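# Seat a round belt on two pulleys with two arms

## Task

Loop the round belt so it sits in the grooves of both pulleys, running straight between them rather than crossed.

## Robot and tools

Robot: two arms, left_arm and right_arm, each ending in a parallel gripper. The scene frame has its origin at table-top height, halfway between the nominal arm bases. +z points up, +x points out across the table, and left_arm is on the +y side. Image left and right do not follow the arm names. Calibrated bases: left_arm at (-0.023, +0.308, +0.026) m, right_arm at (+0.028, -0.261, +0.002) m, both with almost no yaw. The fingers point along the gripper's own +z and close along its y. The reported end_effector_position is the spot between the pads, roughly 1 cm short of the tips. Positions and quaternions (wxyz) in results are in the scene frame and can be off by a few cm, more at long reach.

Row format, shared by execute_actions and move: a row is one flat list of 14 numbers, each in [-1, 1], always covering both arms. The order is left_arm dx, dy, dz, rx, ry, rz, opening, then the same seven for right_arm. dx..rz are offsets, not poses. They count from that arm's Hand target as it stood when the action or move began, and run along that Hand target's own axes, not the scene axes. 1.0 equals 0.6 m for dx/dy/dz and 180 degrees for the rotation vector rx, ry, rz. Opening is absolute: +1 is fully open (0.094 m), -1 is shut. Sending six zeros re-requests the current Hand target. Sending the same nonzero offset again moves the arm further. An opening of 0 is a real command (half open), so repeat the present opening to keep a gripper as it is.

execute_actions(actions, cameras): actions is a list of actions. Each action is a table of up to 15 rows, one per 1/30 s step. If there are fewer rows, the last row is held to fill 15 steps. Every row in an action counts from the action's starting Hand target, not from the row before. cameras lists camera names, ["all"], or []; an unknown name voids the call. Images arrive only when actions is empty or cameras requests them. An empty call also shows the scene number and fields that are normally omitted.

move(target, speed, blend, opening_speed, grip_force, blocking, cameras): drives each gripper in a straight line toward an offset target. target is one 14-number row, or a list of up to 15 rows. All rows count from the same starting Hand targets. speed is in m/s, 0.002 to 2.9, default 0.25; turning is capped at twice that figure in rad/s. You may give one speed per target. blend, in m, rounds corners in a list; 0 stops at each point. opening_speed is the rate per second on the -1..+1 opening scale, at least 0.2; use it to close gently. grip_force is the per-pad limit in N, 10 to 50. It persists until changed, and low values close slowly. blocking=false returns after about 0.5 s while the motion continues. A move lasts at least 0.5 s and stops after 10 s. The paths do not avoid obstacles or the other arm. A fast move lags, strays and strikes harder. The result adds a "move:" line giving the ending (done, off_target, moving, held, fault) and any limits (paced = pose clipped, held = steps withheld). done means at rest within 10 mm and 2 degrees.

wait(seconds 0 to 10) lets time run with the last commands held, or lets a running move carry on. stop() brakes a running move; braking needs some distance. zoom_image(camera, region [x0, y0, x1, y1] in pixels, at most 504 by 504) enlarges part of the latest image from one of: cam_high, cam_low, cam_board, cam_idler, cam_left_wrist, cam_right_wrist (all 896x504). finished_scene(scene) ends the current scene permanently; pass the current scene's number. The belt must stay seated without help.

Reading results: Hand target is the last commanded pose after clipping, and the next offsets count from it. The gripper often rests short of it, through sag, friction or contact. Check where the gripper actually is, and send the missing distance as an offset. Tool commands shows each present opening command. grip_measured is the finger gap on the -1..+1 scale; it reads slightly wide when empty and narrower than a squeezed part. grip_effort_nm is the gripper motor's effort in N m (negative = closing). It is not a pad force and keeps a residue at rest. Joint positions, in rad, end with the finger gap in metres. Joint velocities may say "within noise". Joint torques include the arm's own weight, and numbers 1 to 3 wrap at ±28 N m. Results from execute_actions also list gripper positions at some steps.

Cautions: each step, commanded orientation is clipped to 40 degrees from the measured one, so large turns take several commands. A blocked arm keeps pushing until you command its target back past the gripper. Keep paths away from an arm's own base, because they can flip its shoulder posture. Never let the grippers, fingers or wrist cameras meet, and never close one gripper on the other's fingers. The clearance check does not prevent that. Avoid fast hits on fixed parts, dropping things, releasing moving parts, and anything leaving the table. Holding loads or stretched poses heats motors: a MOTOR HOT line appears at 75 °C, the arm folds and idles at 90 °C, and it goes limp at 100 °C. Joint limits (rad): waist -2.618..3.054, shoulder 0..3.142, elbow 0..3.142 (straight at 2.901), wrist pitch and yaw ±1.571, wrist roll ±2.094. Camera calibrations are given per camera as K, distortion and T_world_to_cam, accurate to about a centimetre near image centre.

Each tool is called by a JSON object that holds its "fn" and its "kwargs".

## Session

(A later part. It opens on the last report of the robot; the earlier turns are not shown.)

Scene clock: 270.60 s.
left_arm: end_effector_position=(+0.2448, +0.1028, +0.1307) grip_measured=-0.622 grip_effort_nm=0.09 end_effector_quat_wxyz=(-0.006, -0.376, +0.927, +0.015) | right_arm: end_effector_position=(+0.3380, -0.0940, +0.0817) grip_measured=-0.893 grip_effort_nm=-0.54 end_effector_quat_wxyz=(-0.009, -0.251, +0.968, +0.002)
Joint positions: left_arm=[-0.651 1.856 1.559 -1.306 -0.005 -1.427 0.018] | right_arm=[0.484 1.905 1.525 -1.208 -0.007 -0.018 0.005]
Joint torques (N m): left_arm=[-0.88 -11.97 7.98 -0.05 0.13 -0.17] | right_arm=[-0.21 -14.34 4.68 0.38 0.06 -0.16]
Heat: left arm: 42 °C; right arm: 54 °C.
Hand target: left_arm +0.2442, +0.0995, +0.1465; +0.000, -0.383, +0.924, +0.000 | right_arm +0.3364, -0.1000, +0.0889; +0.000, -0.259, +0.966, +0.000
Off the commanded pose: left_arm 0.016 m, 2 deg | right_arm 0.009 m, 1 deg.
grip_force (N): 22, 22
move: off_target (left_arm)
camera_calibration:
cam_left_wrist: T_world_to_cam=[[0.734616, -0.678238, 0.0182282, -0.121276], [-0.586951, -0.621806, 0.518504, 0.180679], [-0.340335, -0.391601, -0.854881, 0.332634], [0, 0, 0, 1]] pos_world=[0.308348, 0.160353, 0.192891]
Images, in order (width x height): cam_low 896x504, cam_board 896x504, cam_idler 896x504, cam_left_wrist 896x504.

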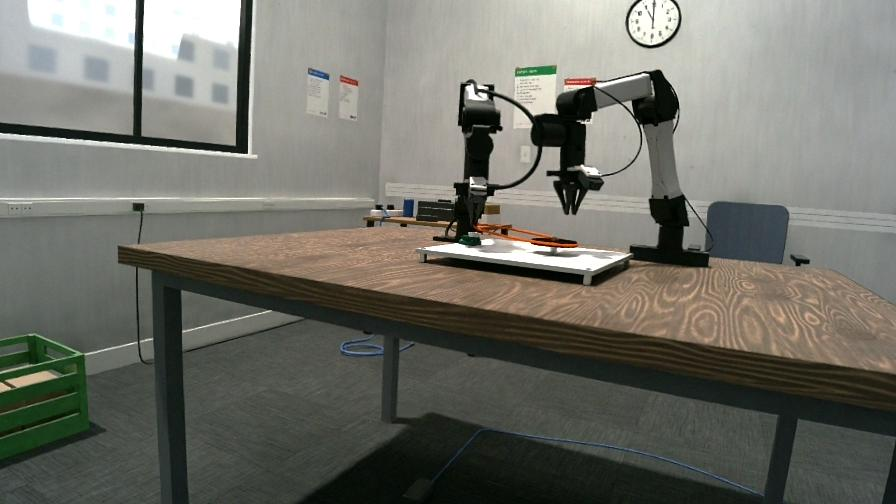

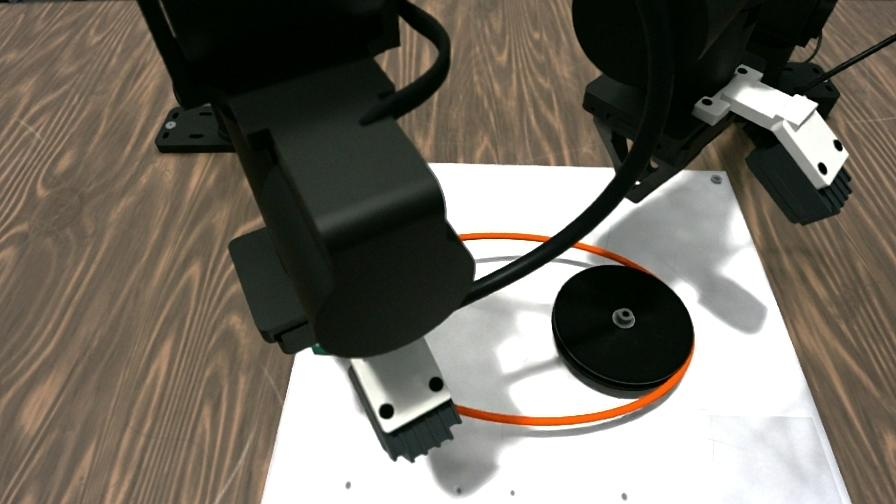

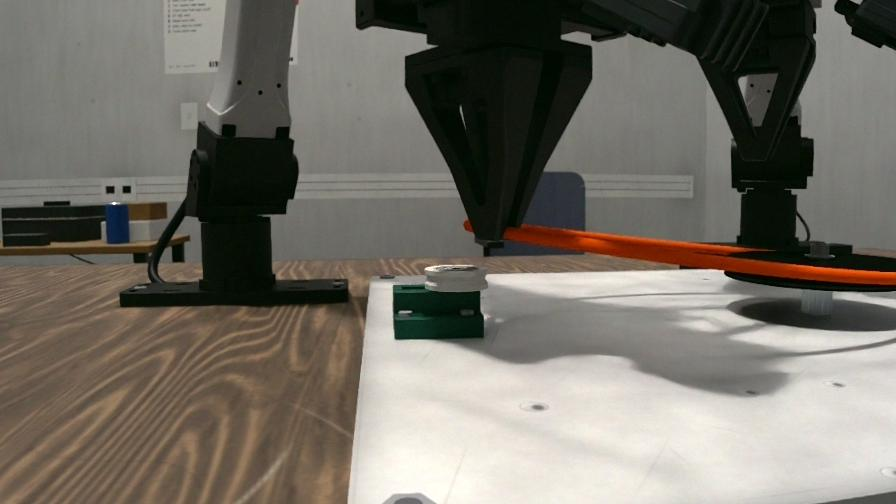

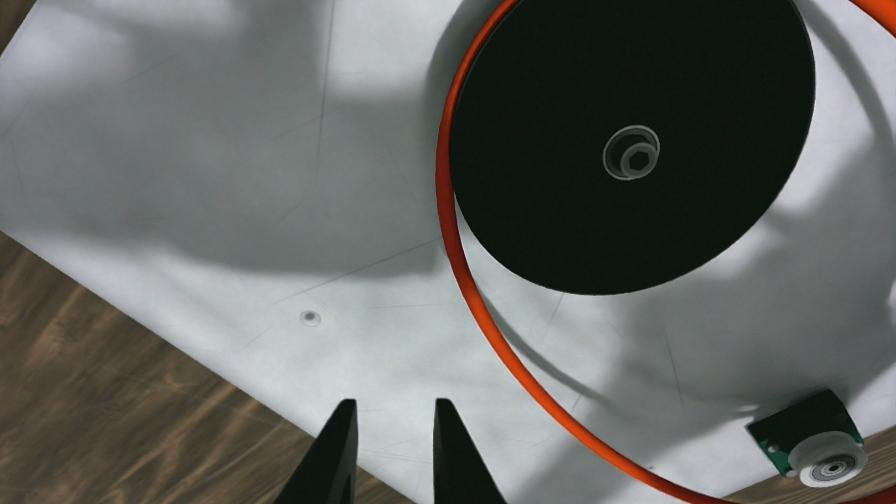

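{"fn": "move", "kwargs": {"target": [[-0.118, 0.118, -0.02, 0, 0, 0, -0.62, 0.03, -0.012, -0.0185, 0, 0, 0.06, -1],[-0.118, 0.118, -0.02, 0, 0, 0, -0.62, 0.0937, -0.0458, -0.0185, 0, 0, 0.1667, -1]], "cameras": ["all"], "speed": [0.1, 0.06], "blend": [0.01, 0]}}

{"fn": "zoom_image", "kwargs": {"camera": "cam_high", "region": [266, 160, 416, 350]}}

{"fn": "zoom_image", "kwargs": {"camera": "cam_low", "region": [440, 200, 600, 280]}}

Scene clock: 285.50 s.
left_arm: end_effector_position=(+0.2535, +0.1953, +0.1549) grip_measured=-0.622 grip_effort_nm=0.09 end_effector_quat_wxyz=(+0.006, -0.387, +0.922, -0.002) | right_arm: end_effector_position=(+0.3088, -0.1256, +0.0959) grip_measured=-0.893 grip_effort_nm=-0.54 end_effector_quat_wxyz=(+0.004, -0.022, +0.999, +0.035)
Joint positions: left_arm=[-0.385 1.662 1.423 -1.32 -0.005 -1.186 0.018] | right_arm=[0.409 1.697 1.323 -1.162 -0.061 0.372 0.005]
Joint torques (N m): left_arm=[-0.05 -9.87 4.94 0.08 0.04 0.19] | right_arm=[-2.06 -12.08 4.6 0.13 0.6 0.23]
Heat: left arm: 45 °C; right arm: 54 °C.
Hand target: left_arm +0.2442, +0.1996, +0.1585; +0.000, -0.383, +0.924, +0.000 | right_arm +0.3014, -0.1519, +0.1000; +0.000, +0.000, +1.000, +0.000
Off the commanded pose: left_arm 0.011 m, 1 deg | right_arm 0.028 m, 5 deg.
grip_force (N): 22, 22
move: off_target (left_arm, right_arm)
camera_calibration:
cam_left_wrist: T_world_to_cam=[[0.749927, -0.658714, 0.0608677, -0.0797425], [-0.589918, -0.624283, 0.512121, 0.232992], [-0.299343, -0.419961, -0.856754, 0.387884], [0, 0, 0, 1]] pos_world=[0.313357, 0.255822, 0.217854]
cam_right_wrist: T_world_to_cam=[[0.0911109, -0.995633, -0.0203352, -0.159981], [-0.84128, -0.0878805, 0.533409, 0.233004], [-0.532866, -0.0314917, -0.845613, 0.347073], [0, 0, 0, 1]] pos_world=[0.395541, -0.127876, 0.165949]

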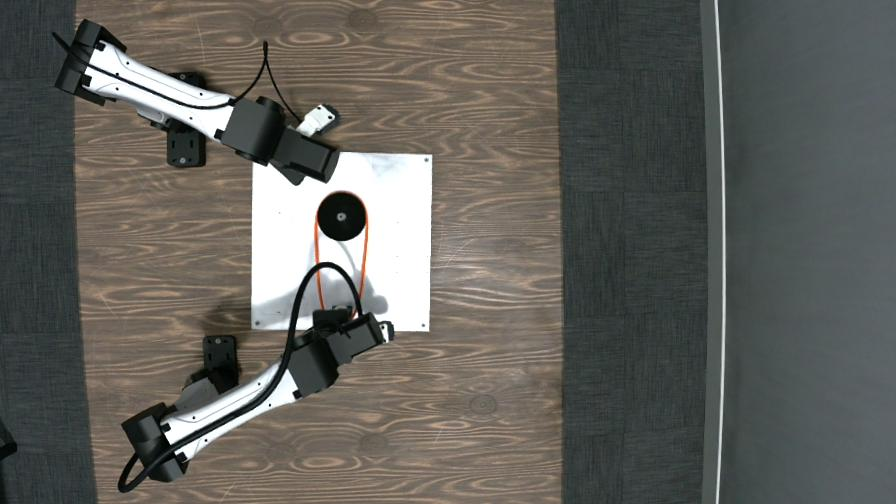

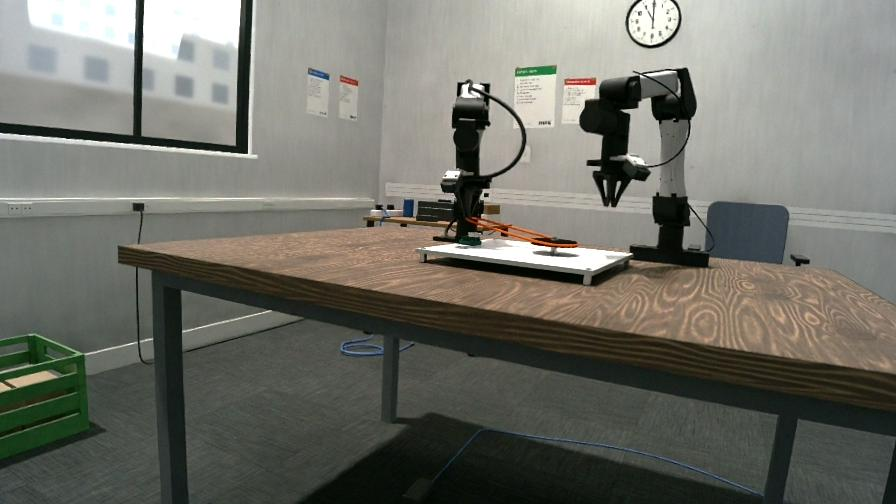

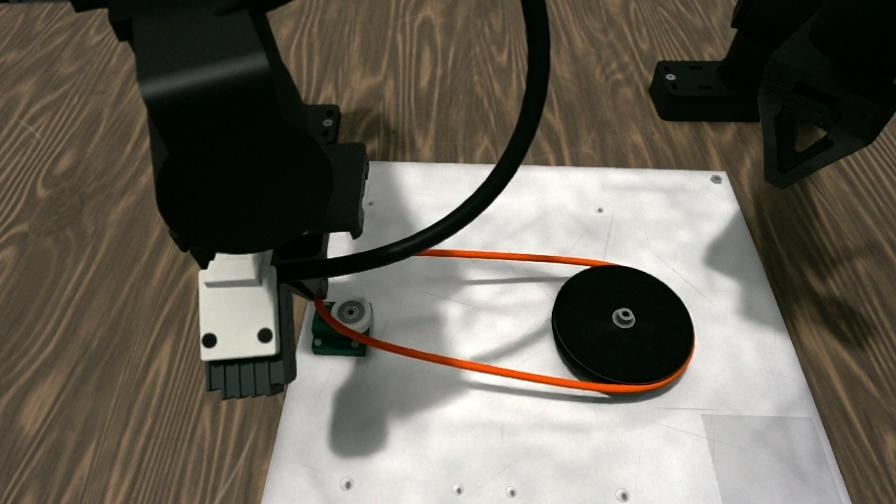

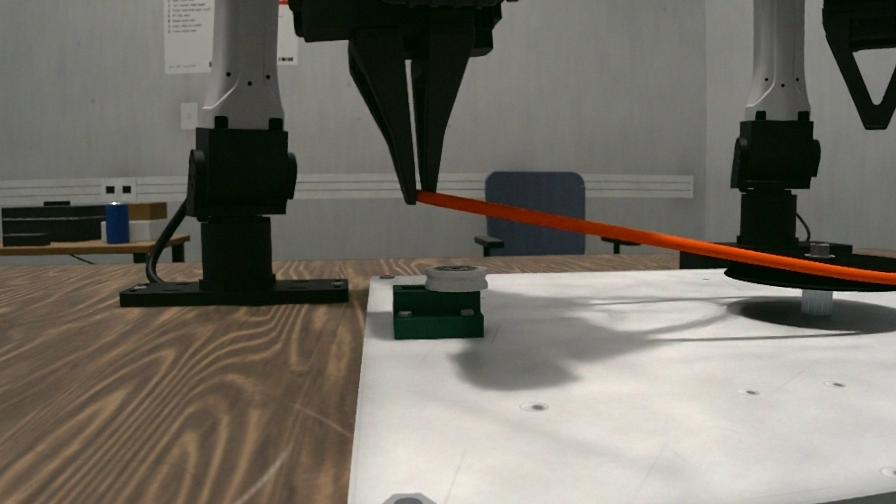

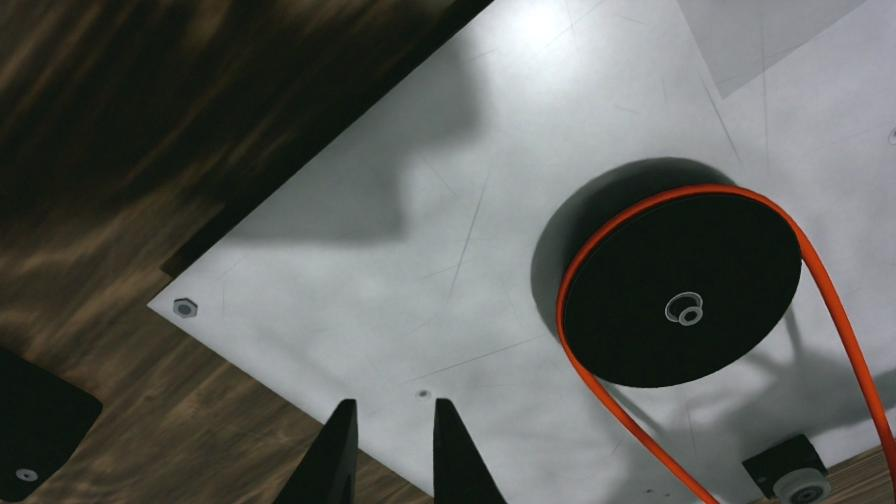

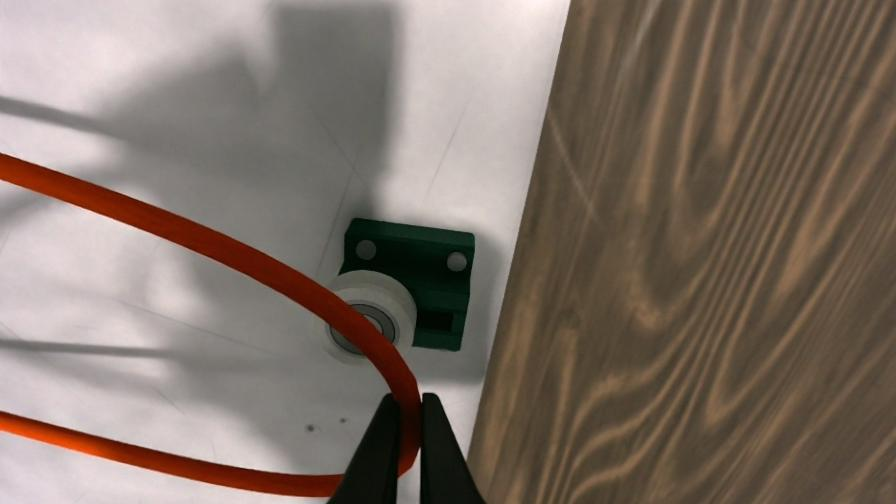

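Scaled by 2.653 from the camera's 896x504 image, which has a finer 1280x720 frame.

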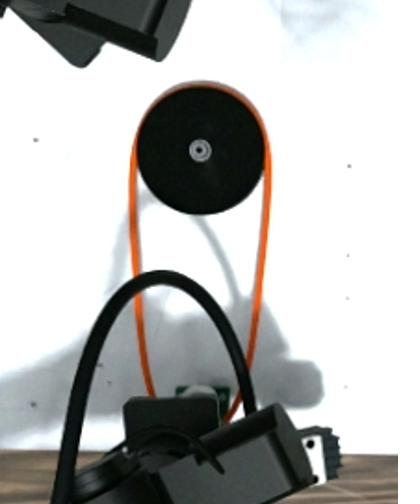

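Scaled by 3.150 from the camera's 896x504 image, which has a finer 1280x720 frame.

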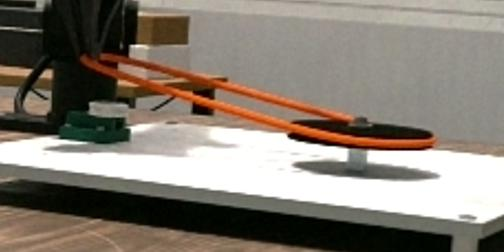

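{"fn": "move", "kwargs": {"target": [[0, 0, 0, 0, 0, 0, -0.62, -0.0065, -0.0217, 0.0367, 0, 0, 0, -1],[0, 0, 0, 0, 0, 0, -0.62, -0.0065, -0.0217, 0.055, 0, 0, 0, -1]], "cameras": ["cam_high","cam_board","cam_idler","cam_right_wrist"], "speed": 0.06}}

{"fn": "zoom_image", "kwargs": {"camera": "cam_idler", "region": [340, 180, 640, 330]}}

{"fn": "zoom_image", "kwargs": {"camera": "cam_board", "region": [260, 220, 460, 400]}}

Scene clock: 301.87 s.
left_arm: end_effector_position=(+0.2535, +0.1953, +0.1549) grip_measured=-0.622 grip_effort_nm=0.09 end_effector_quat_wxyz=(+0.006, -0.387, +0.922, -0.002) | right_arm: end_effector_position=(+0.3124, -0.1307, +0.0704) grip_measured=-0.893 grip_effort_nm=-0.54 end_effector_quat_wxyz=(+0.011, -0.012, +0.998, +0.053)
Joint positions: left_arm=[-0.385 1.662 1.423 -1.32 -0.005 -1.186 0.018] | right_arm=[0.372 1.697 1.217 -1.033 -0.092 0.358 0.005]
Joint torques (N m): left_arm=[-0.01 -10.25 4.9 0.06 0.11 0.21] | right_arm=[-2.67 -10.03 4.36 0.15 0.87 -0.13]
Heat: left arm: 48 °C; right arm: 53 °C.
Hand target: left_arm +0.2442, +0.1996, +0.1585; +0.000, -0.383, +0.924, +0.000 | right_arm +0.3054, -0.1649, +0.0671; +0.000, +0.000, +1.000, +0.000
Off the commanded pose: left_arm 0.011 m, 1 deg | right_arm 0.035 m, 6 deg.
grip_force (N): 22, 22
move: off_target (left_arm, right_arm)
camera_calibration:
cam_right_wrist: T_world_to_cam=[[0.0702411, -0.995934, -0.0564043, -0.156852], [-0.848845, -0.0893756, 0.521031, 0.252253], [-0.523954, 0.0112807, -0.851672, 0.330417], [0, 0, 0, 1]] pos_world=[0.398265, -0.137397, 0.141128]
Images, in order (width x height): cam_high 896x504, cam_board 896x504, cam_idler 896x504, cam_right_wrist 896x504.

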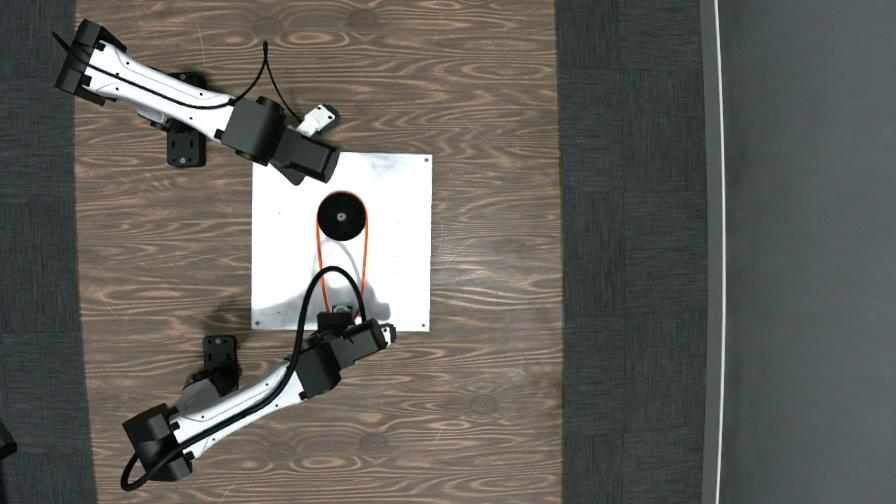

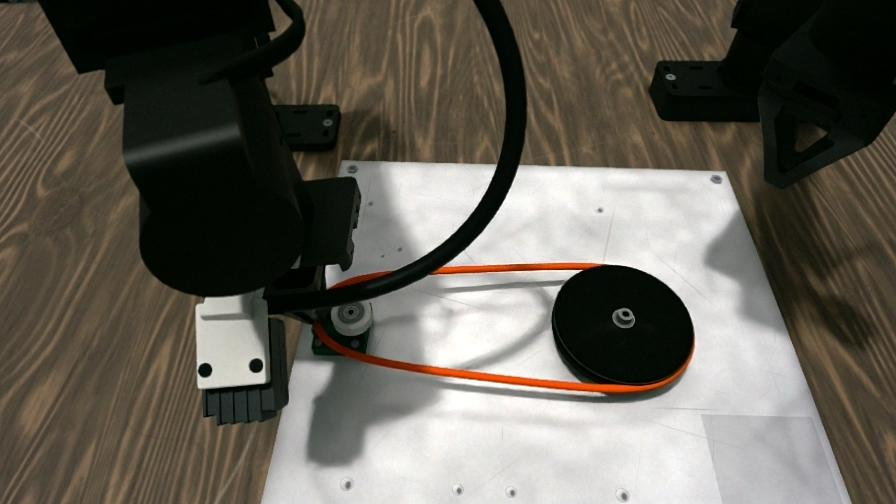

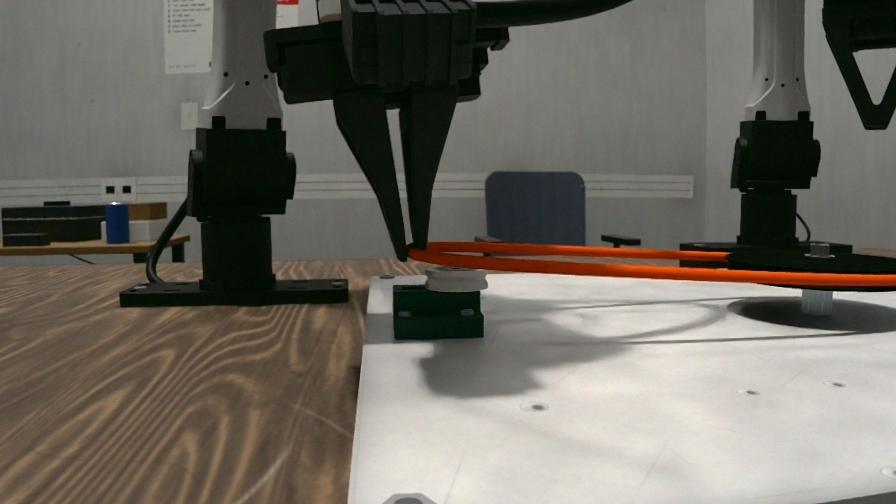

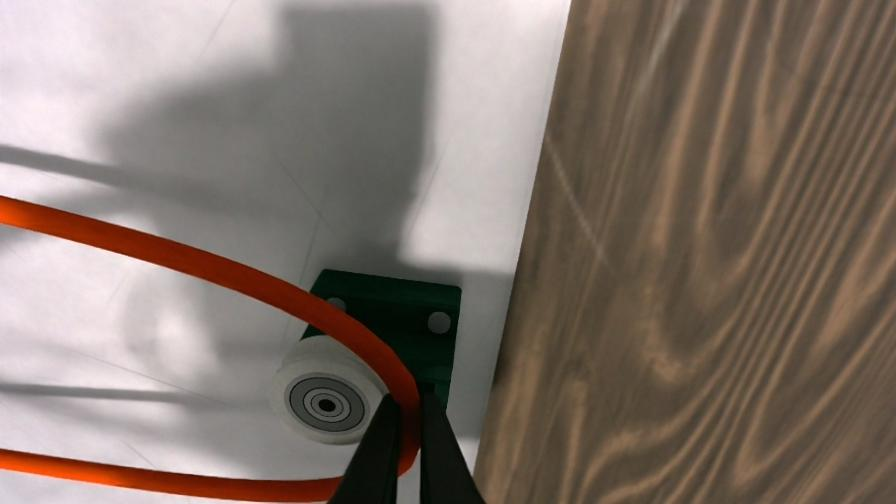

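Scaled by 1.680 from the camera's 896x504 image, which has a finer 1280x720 frame.

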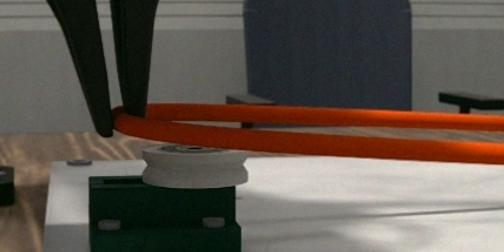

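Scaled by 2.520 from the camera's 896x504 image, which has a finer 1280x720 frame.

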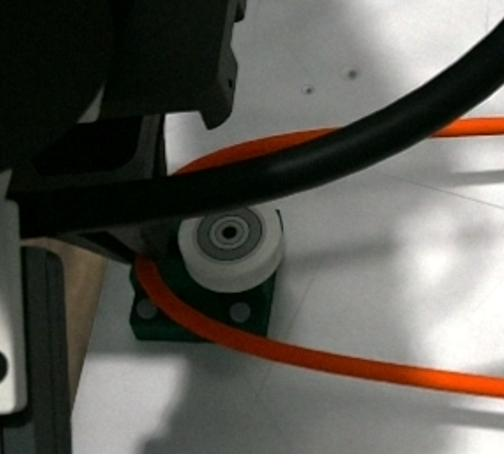

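{"fn": "move", "kwargs": {"target": [[0, 0, 0, 0, 0, 0, -0.62, -0.015, -0.012, 0.0, 0, 0, 0, -1],[0, 0, 0, 0, 0, 0, -0.62, -0.015, -0.012, 0.02, 0, 0, 0, -1]], "cameras": ["cam_board","cam_idler","cam_right_wrist"], "speed": 0.05}}

{"fn": "zoom_image", "kwargs": {"camera": "cam_idler", "region": [340, 200, 540, 330]}}

{"fn": "zoom_image", "kwargs": {"camera": "cam_board", "region": [260, 220, 460, 400]}}

Scene clock: 323.30 s.
left_arm: end_effector_position=(+0.2535, +0.1953, +0.1549) grip_measured=-0.622 grip_effort_nm=0.09 end_effector_quat_wxyz=(+0.006, -0.387, +0.922, -0.002) | right_arm: end_effector_position=(+0.3207, -0.1319, +0.0694) grip_measured=-0.893 grip_effort_nm=-0.54 end_effector_quat_wxyz=(+0.022, -0.016, +0.997, +0.070)
Joint positions: left_arm=[-0.385 1.662 1.423 -1.32 -0.005 -1.186 0.018] | right_arm=[0.345 1.697 1.209 -0.995 -0.118 0.324 0.005]
Joint torques (N m): left_arm=[-0.17 -10.11 4.82 0.08 0.1 0.2] | right_arm=[-3.03 -6.95 4.41 0.24 1.09 -0.14]
Heat: left arm: 50 °C; right arm: 50 °C.
Hand target: left_arm +0.2442, +0.1996, +0.1585; +0.000, -0.383, +0.924, +0.000 | right_arm +0.3143, -0.1721, +0.0550; +0.000, +0.000, +1.000, +0.000
Off the commanded pose: left_arm 0.011 m, 1 deg | right_arm 0.043 m, 9 deg.
grip_force (N): 22, 22
move: off_target (left_arm, right_arm)
camera_calibration:
cam_right_wrist: T_world_to_cam=[[0.0801319, -0.992854, -0.0884311, -0.159285], [-0.859668, -0.113741, 0.49803, 0.261528], [-0.504529, 0.0361133, -0.862639, 0.331706], [0, 0, 0, 1]] pos_world=[0.404947, -0.140379, 0.141808]
Images, in order (width x height): cam_board 896x504, cam_idler 896x504, cam_right_wrist 896x504.

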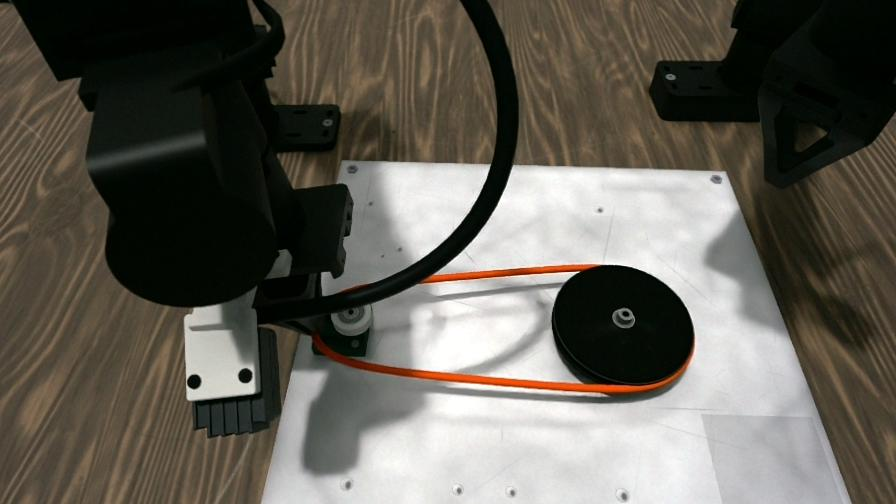

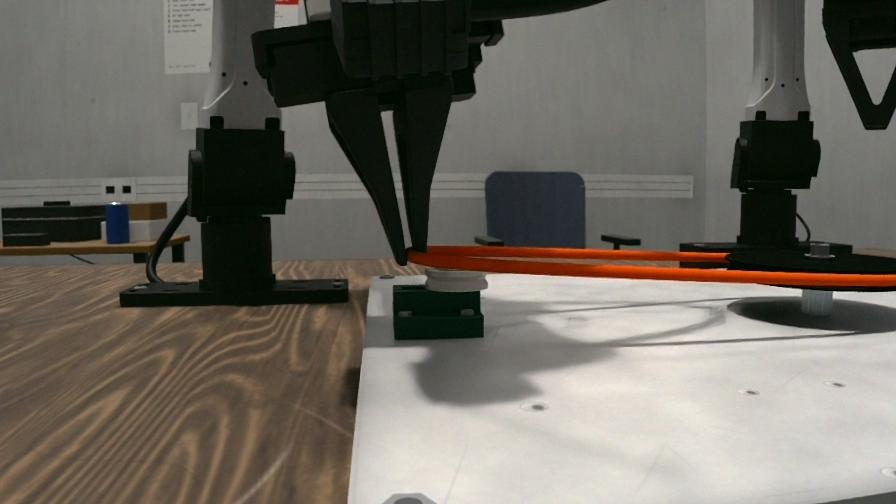

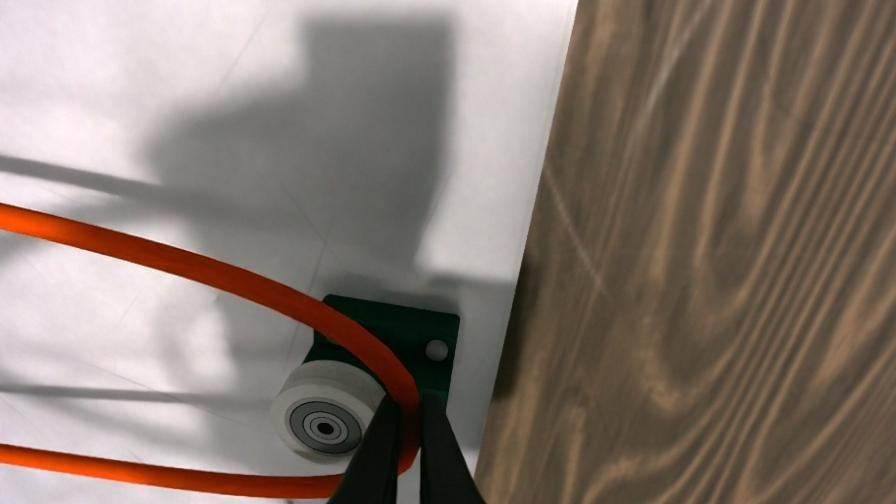

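Scaled by 2.520 from the camera's 896x504 image, which has a finer 1280x720 frame.

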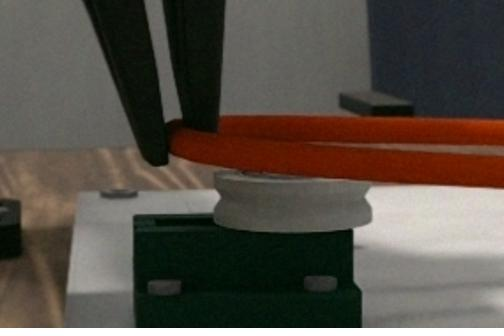

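Scaled by 2.520 from the camera's 896x504 image, which has a finer 1280x720 frame.

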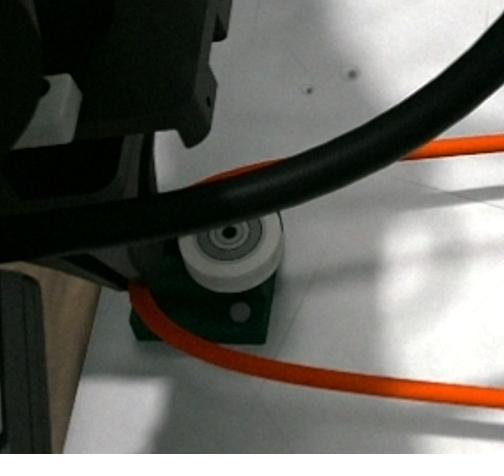

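{"fn": "move", "kwargs": {"target": [[0, 0, 0, 0, 0, 0, -0.62, 0, 0.01, 0.0, 0, 0, 0, -0.79],[0, 0, 0, 0, 0, 0, -0.62, 0, 0.01, 0.012, 0, 0, 0, -0.79]], "cameras": ["cam_board","cam_idler","cam_right_wrist"], "speed": 0.05}}

{"fn": "zoom_image", "kwargs": {"camera": "cam_idler", "region": [340, 200, 540, 330]}}

{"fn": "zoom_image", "kwargs": {"camera": "cam_board", "region": [260, 220, 460, 400]}}

Scene clock: 346.93 s.
left_arm: end_effector_position=(+0.2535, +0.1953, +0.1549) grip_measured=-0.622 grip_effort_nm=0.09 end_effector_quat_wxyz=(+0.006, -0.387, +0.922, -0.002) | right_arm: end_effector_position=(+0.3196, -0.1329, +0.0620) grip_measured=-0.792 grip_effort_nm=0.06 end_effector_quat_wxyz=(+0.016, -0.015, +0.997, +0.068)
Joint positions: left_arm=[-0.385 1.662 1.423 -1.32 -0.005 -1.186 0.018] | right_arm=[0.343 1.711 1.196 -0.981 -0.118 0.324 0.01]
Joint torques (N m): left_arm=[-0.17 -10.18 4.77 0.08 0.14 0.2] | right_arm=[-1.61 -6.94 4.36 0.34 1.11 0.05]
Heat: left arm: 51 °C; right arm: 46 °C.
Hand target: left_arm +0.2442, +0.1996, +0.1585; +0.000, -0.383, +0.924, +0.000 | right_arm +0.3144, -0.1661, +0.0478; +0.000, +0.000, +1.000, +0.000
Off the commanded pose: left_arm 0.011 m, 1 deg | right_arm 0.036 m, 8 deg.
grip_force (N): 22, 22
move: off_target (left_arm, right_arm)
camera_calibration:
cam_right_wrist: T_world_to_cam=[[0.0771902, -0.993398, -0.0848645, -0.160149], [-0.853615, -0.109828, 0.509194, 0.262122], [-0.515153, 0.0331368, -0.856458, 0.327475], [0, 0, 0, 1]] pos_world=[0.404813, -0.141155, 0.133406]
Images, in order (width x height): cam_board 896x504, cam_idler 896x504, cam_right_wrist 896x504.

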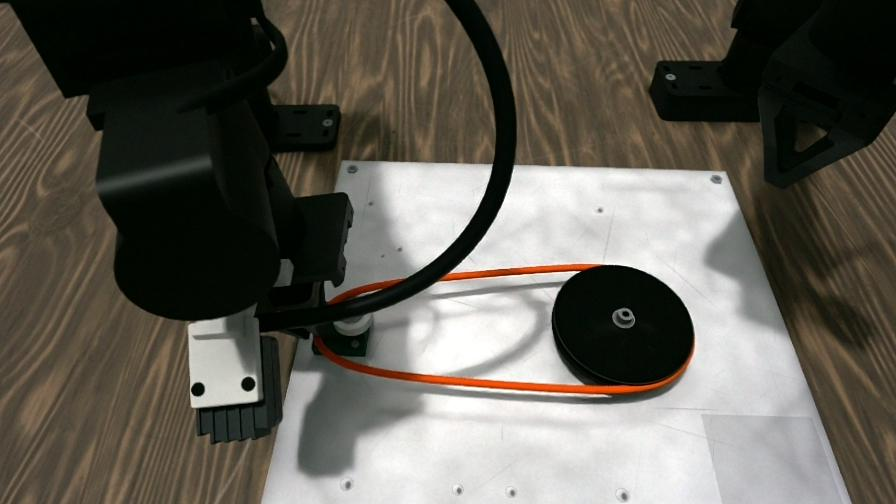

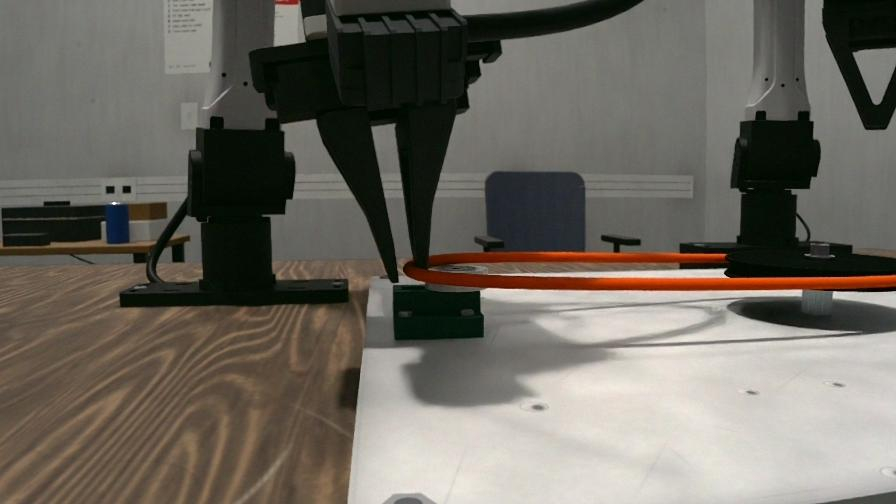

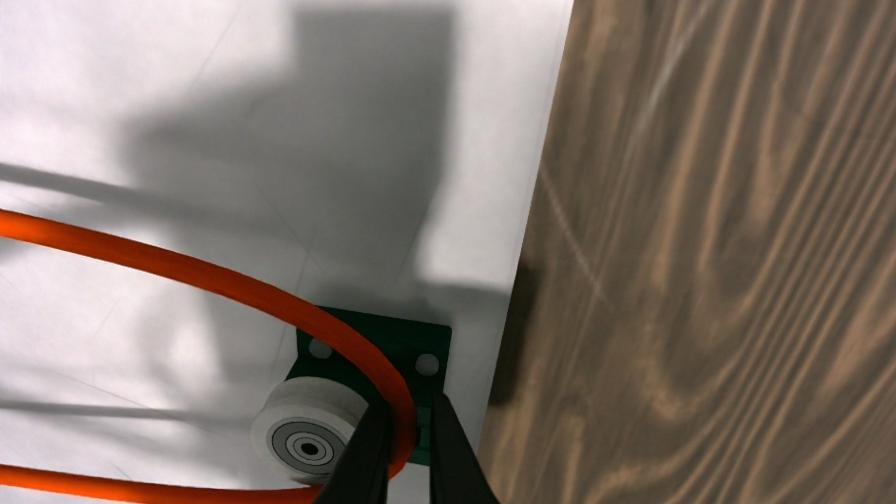

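Scaled by 2.520 from the camera's 896x504 image, which has a finer 1280x720 frame.

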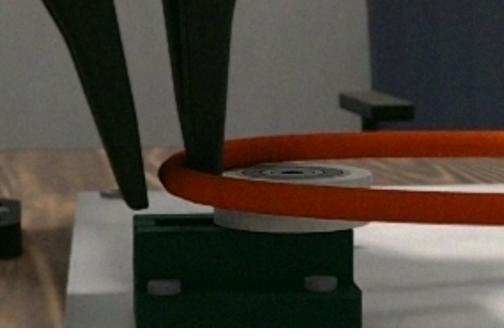

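Scaled by 2.520 from the camera's 896x504 image, which has a finer 1280x720 frame.

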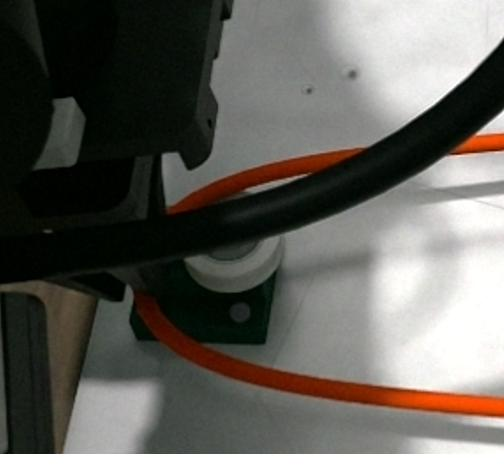

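{"fn": "move", "kwargs": {"target": [0, 0, 0, 0, 0, 0, -0.62, -0.031, 0.0235, 0.004, 0, 0, -0.139, -0.79], "cameras": ["cam_board","cam_idler","cam_right_wrist","cam_left_wrist"], "speed": 0.06}}

{"fn": "zoom_image", "kwargs": {"camera": "cam_idler", "region": [340, 200, 540, 330]}}

{"fn": "zoom_image", "kwargs": {"camera": "cam_left_wrist", "region": [640, 340, 896, 504]}}

Scene clock: 365.37 s.
left_arm: end_effector_position=(+0.2535, +0.1953, +0.1549) grip_measured=-0.622 grip_effort_nm=0.09 end_effector_quat_wxyz=(+0.006, -0.387, +0.922, -0.002) | right_arm: end_effector_position=(+0.3265, -0.1287, +0.0533) grip_measured=-0.792 grip_effort_nm=0.05 end_effector_quat_wxyz=(+0.011, -0.210, +0.976, +0.061)
Joint positions: left_arm=[-0.385 1.662 1.423 -1.32 -0.005 -1.186 0.018] | right_arm=[0.348 1.781 1.246 -0.996 -0.118 -0.067 0.01]
Joint torques (N m): left_arm=[0.14 -10.09 4.83 0.08 0.12 0.24] | right_arm=[-0.44 -6.42 7.57 0.28 1.07 -0.21]
Heat: left arm: 51 °C; right arm: 45 °C.
Hand target: left_arm +0.2442, +0.1996, +0.1585; +0.000, -0.383, +0.924, +0.000 | right_arm +0.3330, -0.1520, +0.0455; +0.000, -0.217, +0.976, +0.000
Off the commanded pose: left_arm 0.011 m, 1 deg | right_arm 0.025 m, 7 deg.
grip_force (N): 22, 22
move: off_target (left_arm, right_arm)
camera_calibration:
cam_left_wrist: T_world_to_cam=[[0.749927, -0.658714, 0.0608677, -0.0797425], [-0.589918, -0.624283, 0.512121, 0.232992], [-0.299343, -0.419961, -0.856754, 0.387884], [0, 0, 0, 1]] pos_world=[0.313357, 0.255822, 0.217854]
cam_right_wrist: T_world_to_cam=[[0.453, -0.889219, -0.0638773, -0.267683], [-0.756841, -0.421448, 0.499573, 0.201728], [-0.471151, -0.177962, -0.863913, 0.282333], [0, 0, 0, 1]] pos_world=[0.406958, -0.102767, 0.126034]
Images, in order (width x height): cam_board 896x504, cam_idler 896x504, cam_left_wrist 896x504, cam_right_wrist 896x504.

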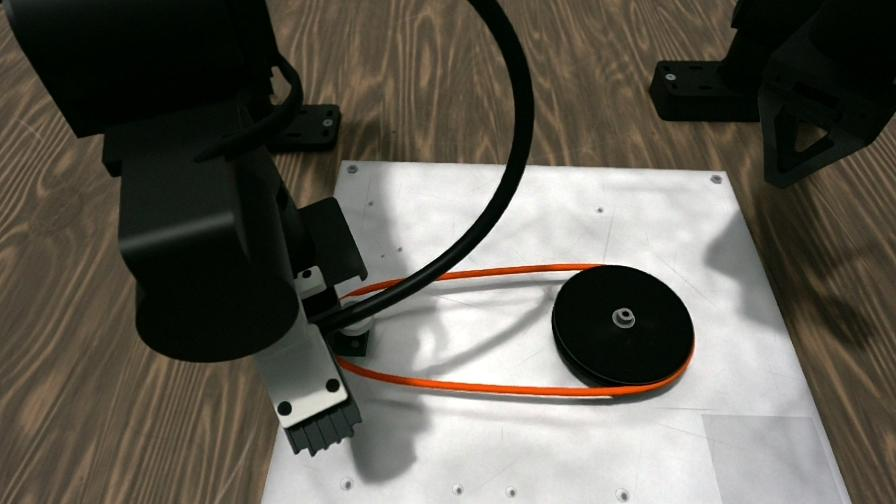

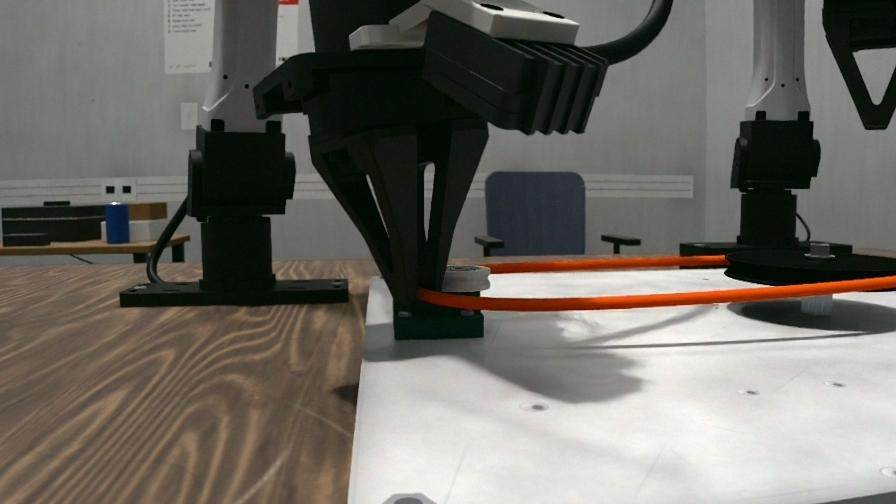

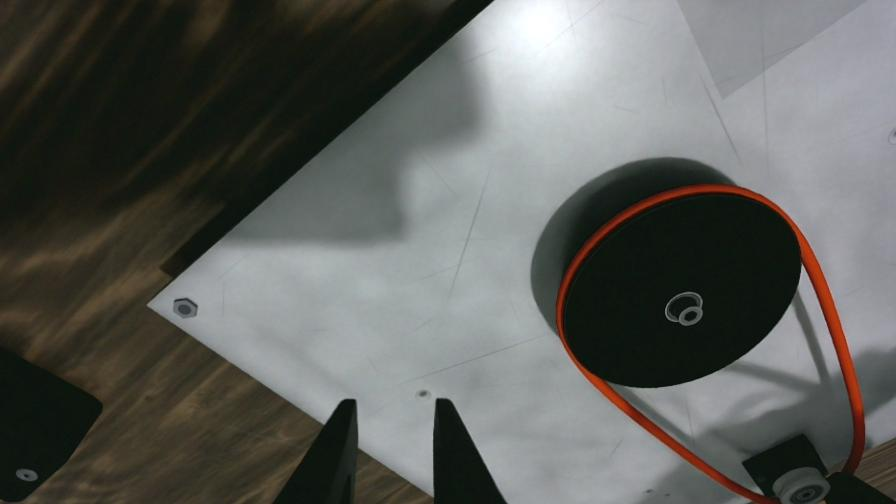

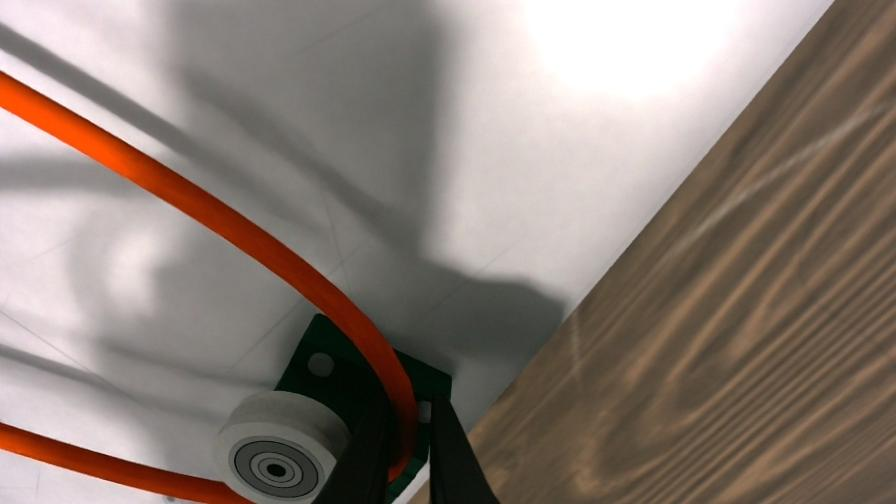

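Scaled by 2.520 from the camera's 896x504 image, which has a finer 1280x720 frame.

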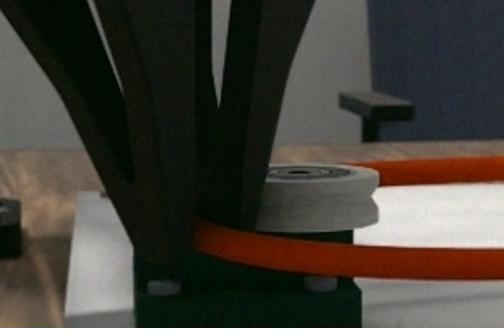

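Scaled by 1.969 from the camera's 896x504 image, which has a finer 1280x720 frame.

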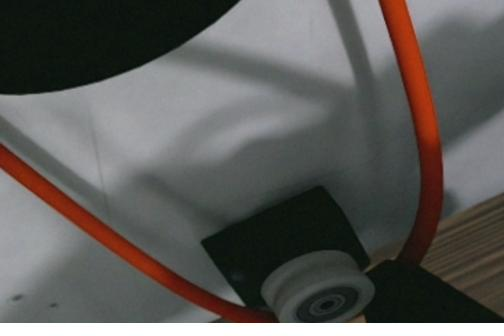

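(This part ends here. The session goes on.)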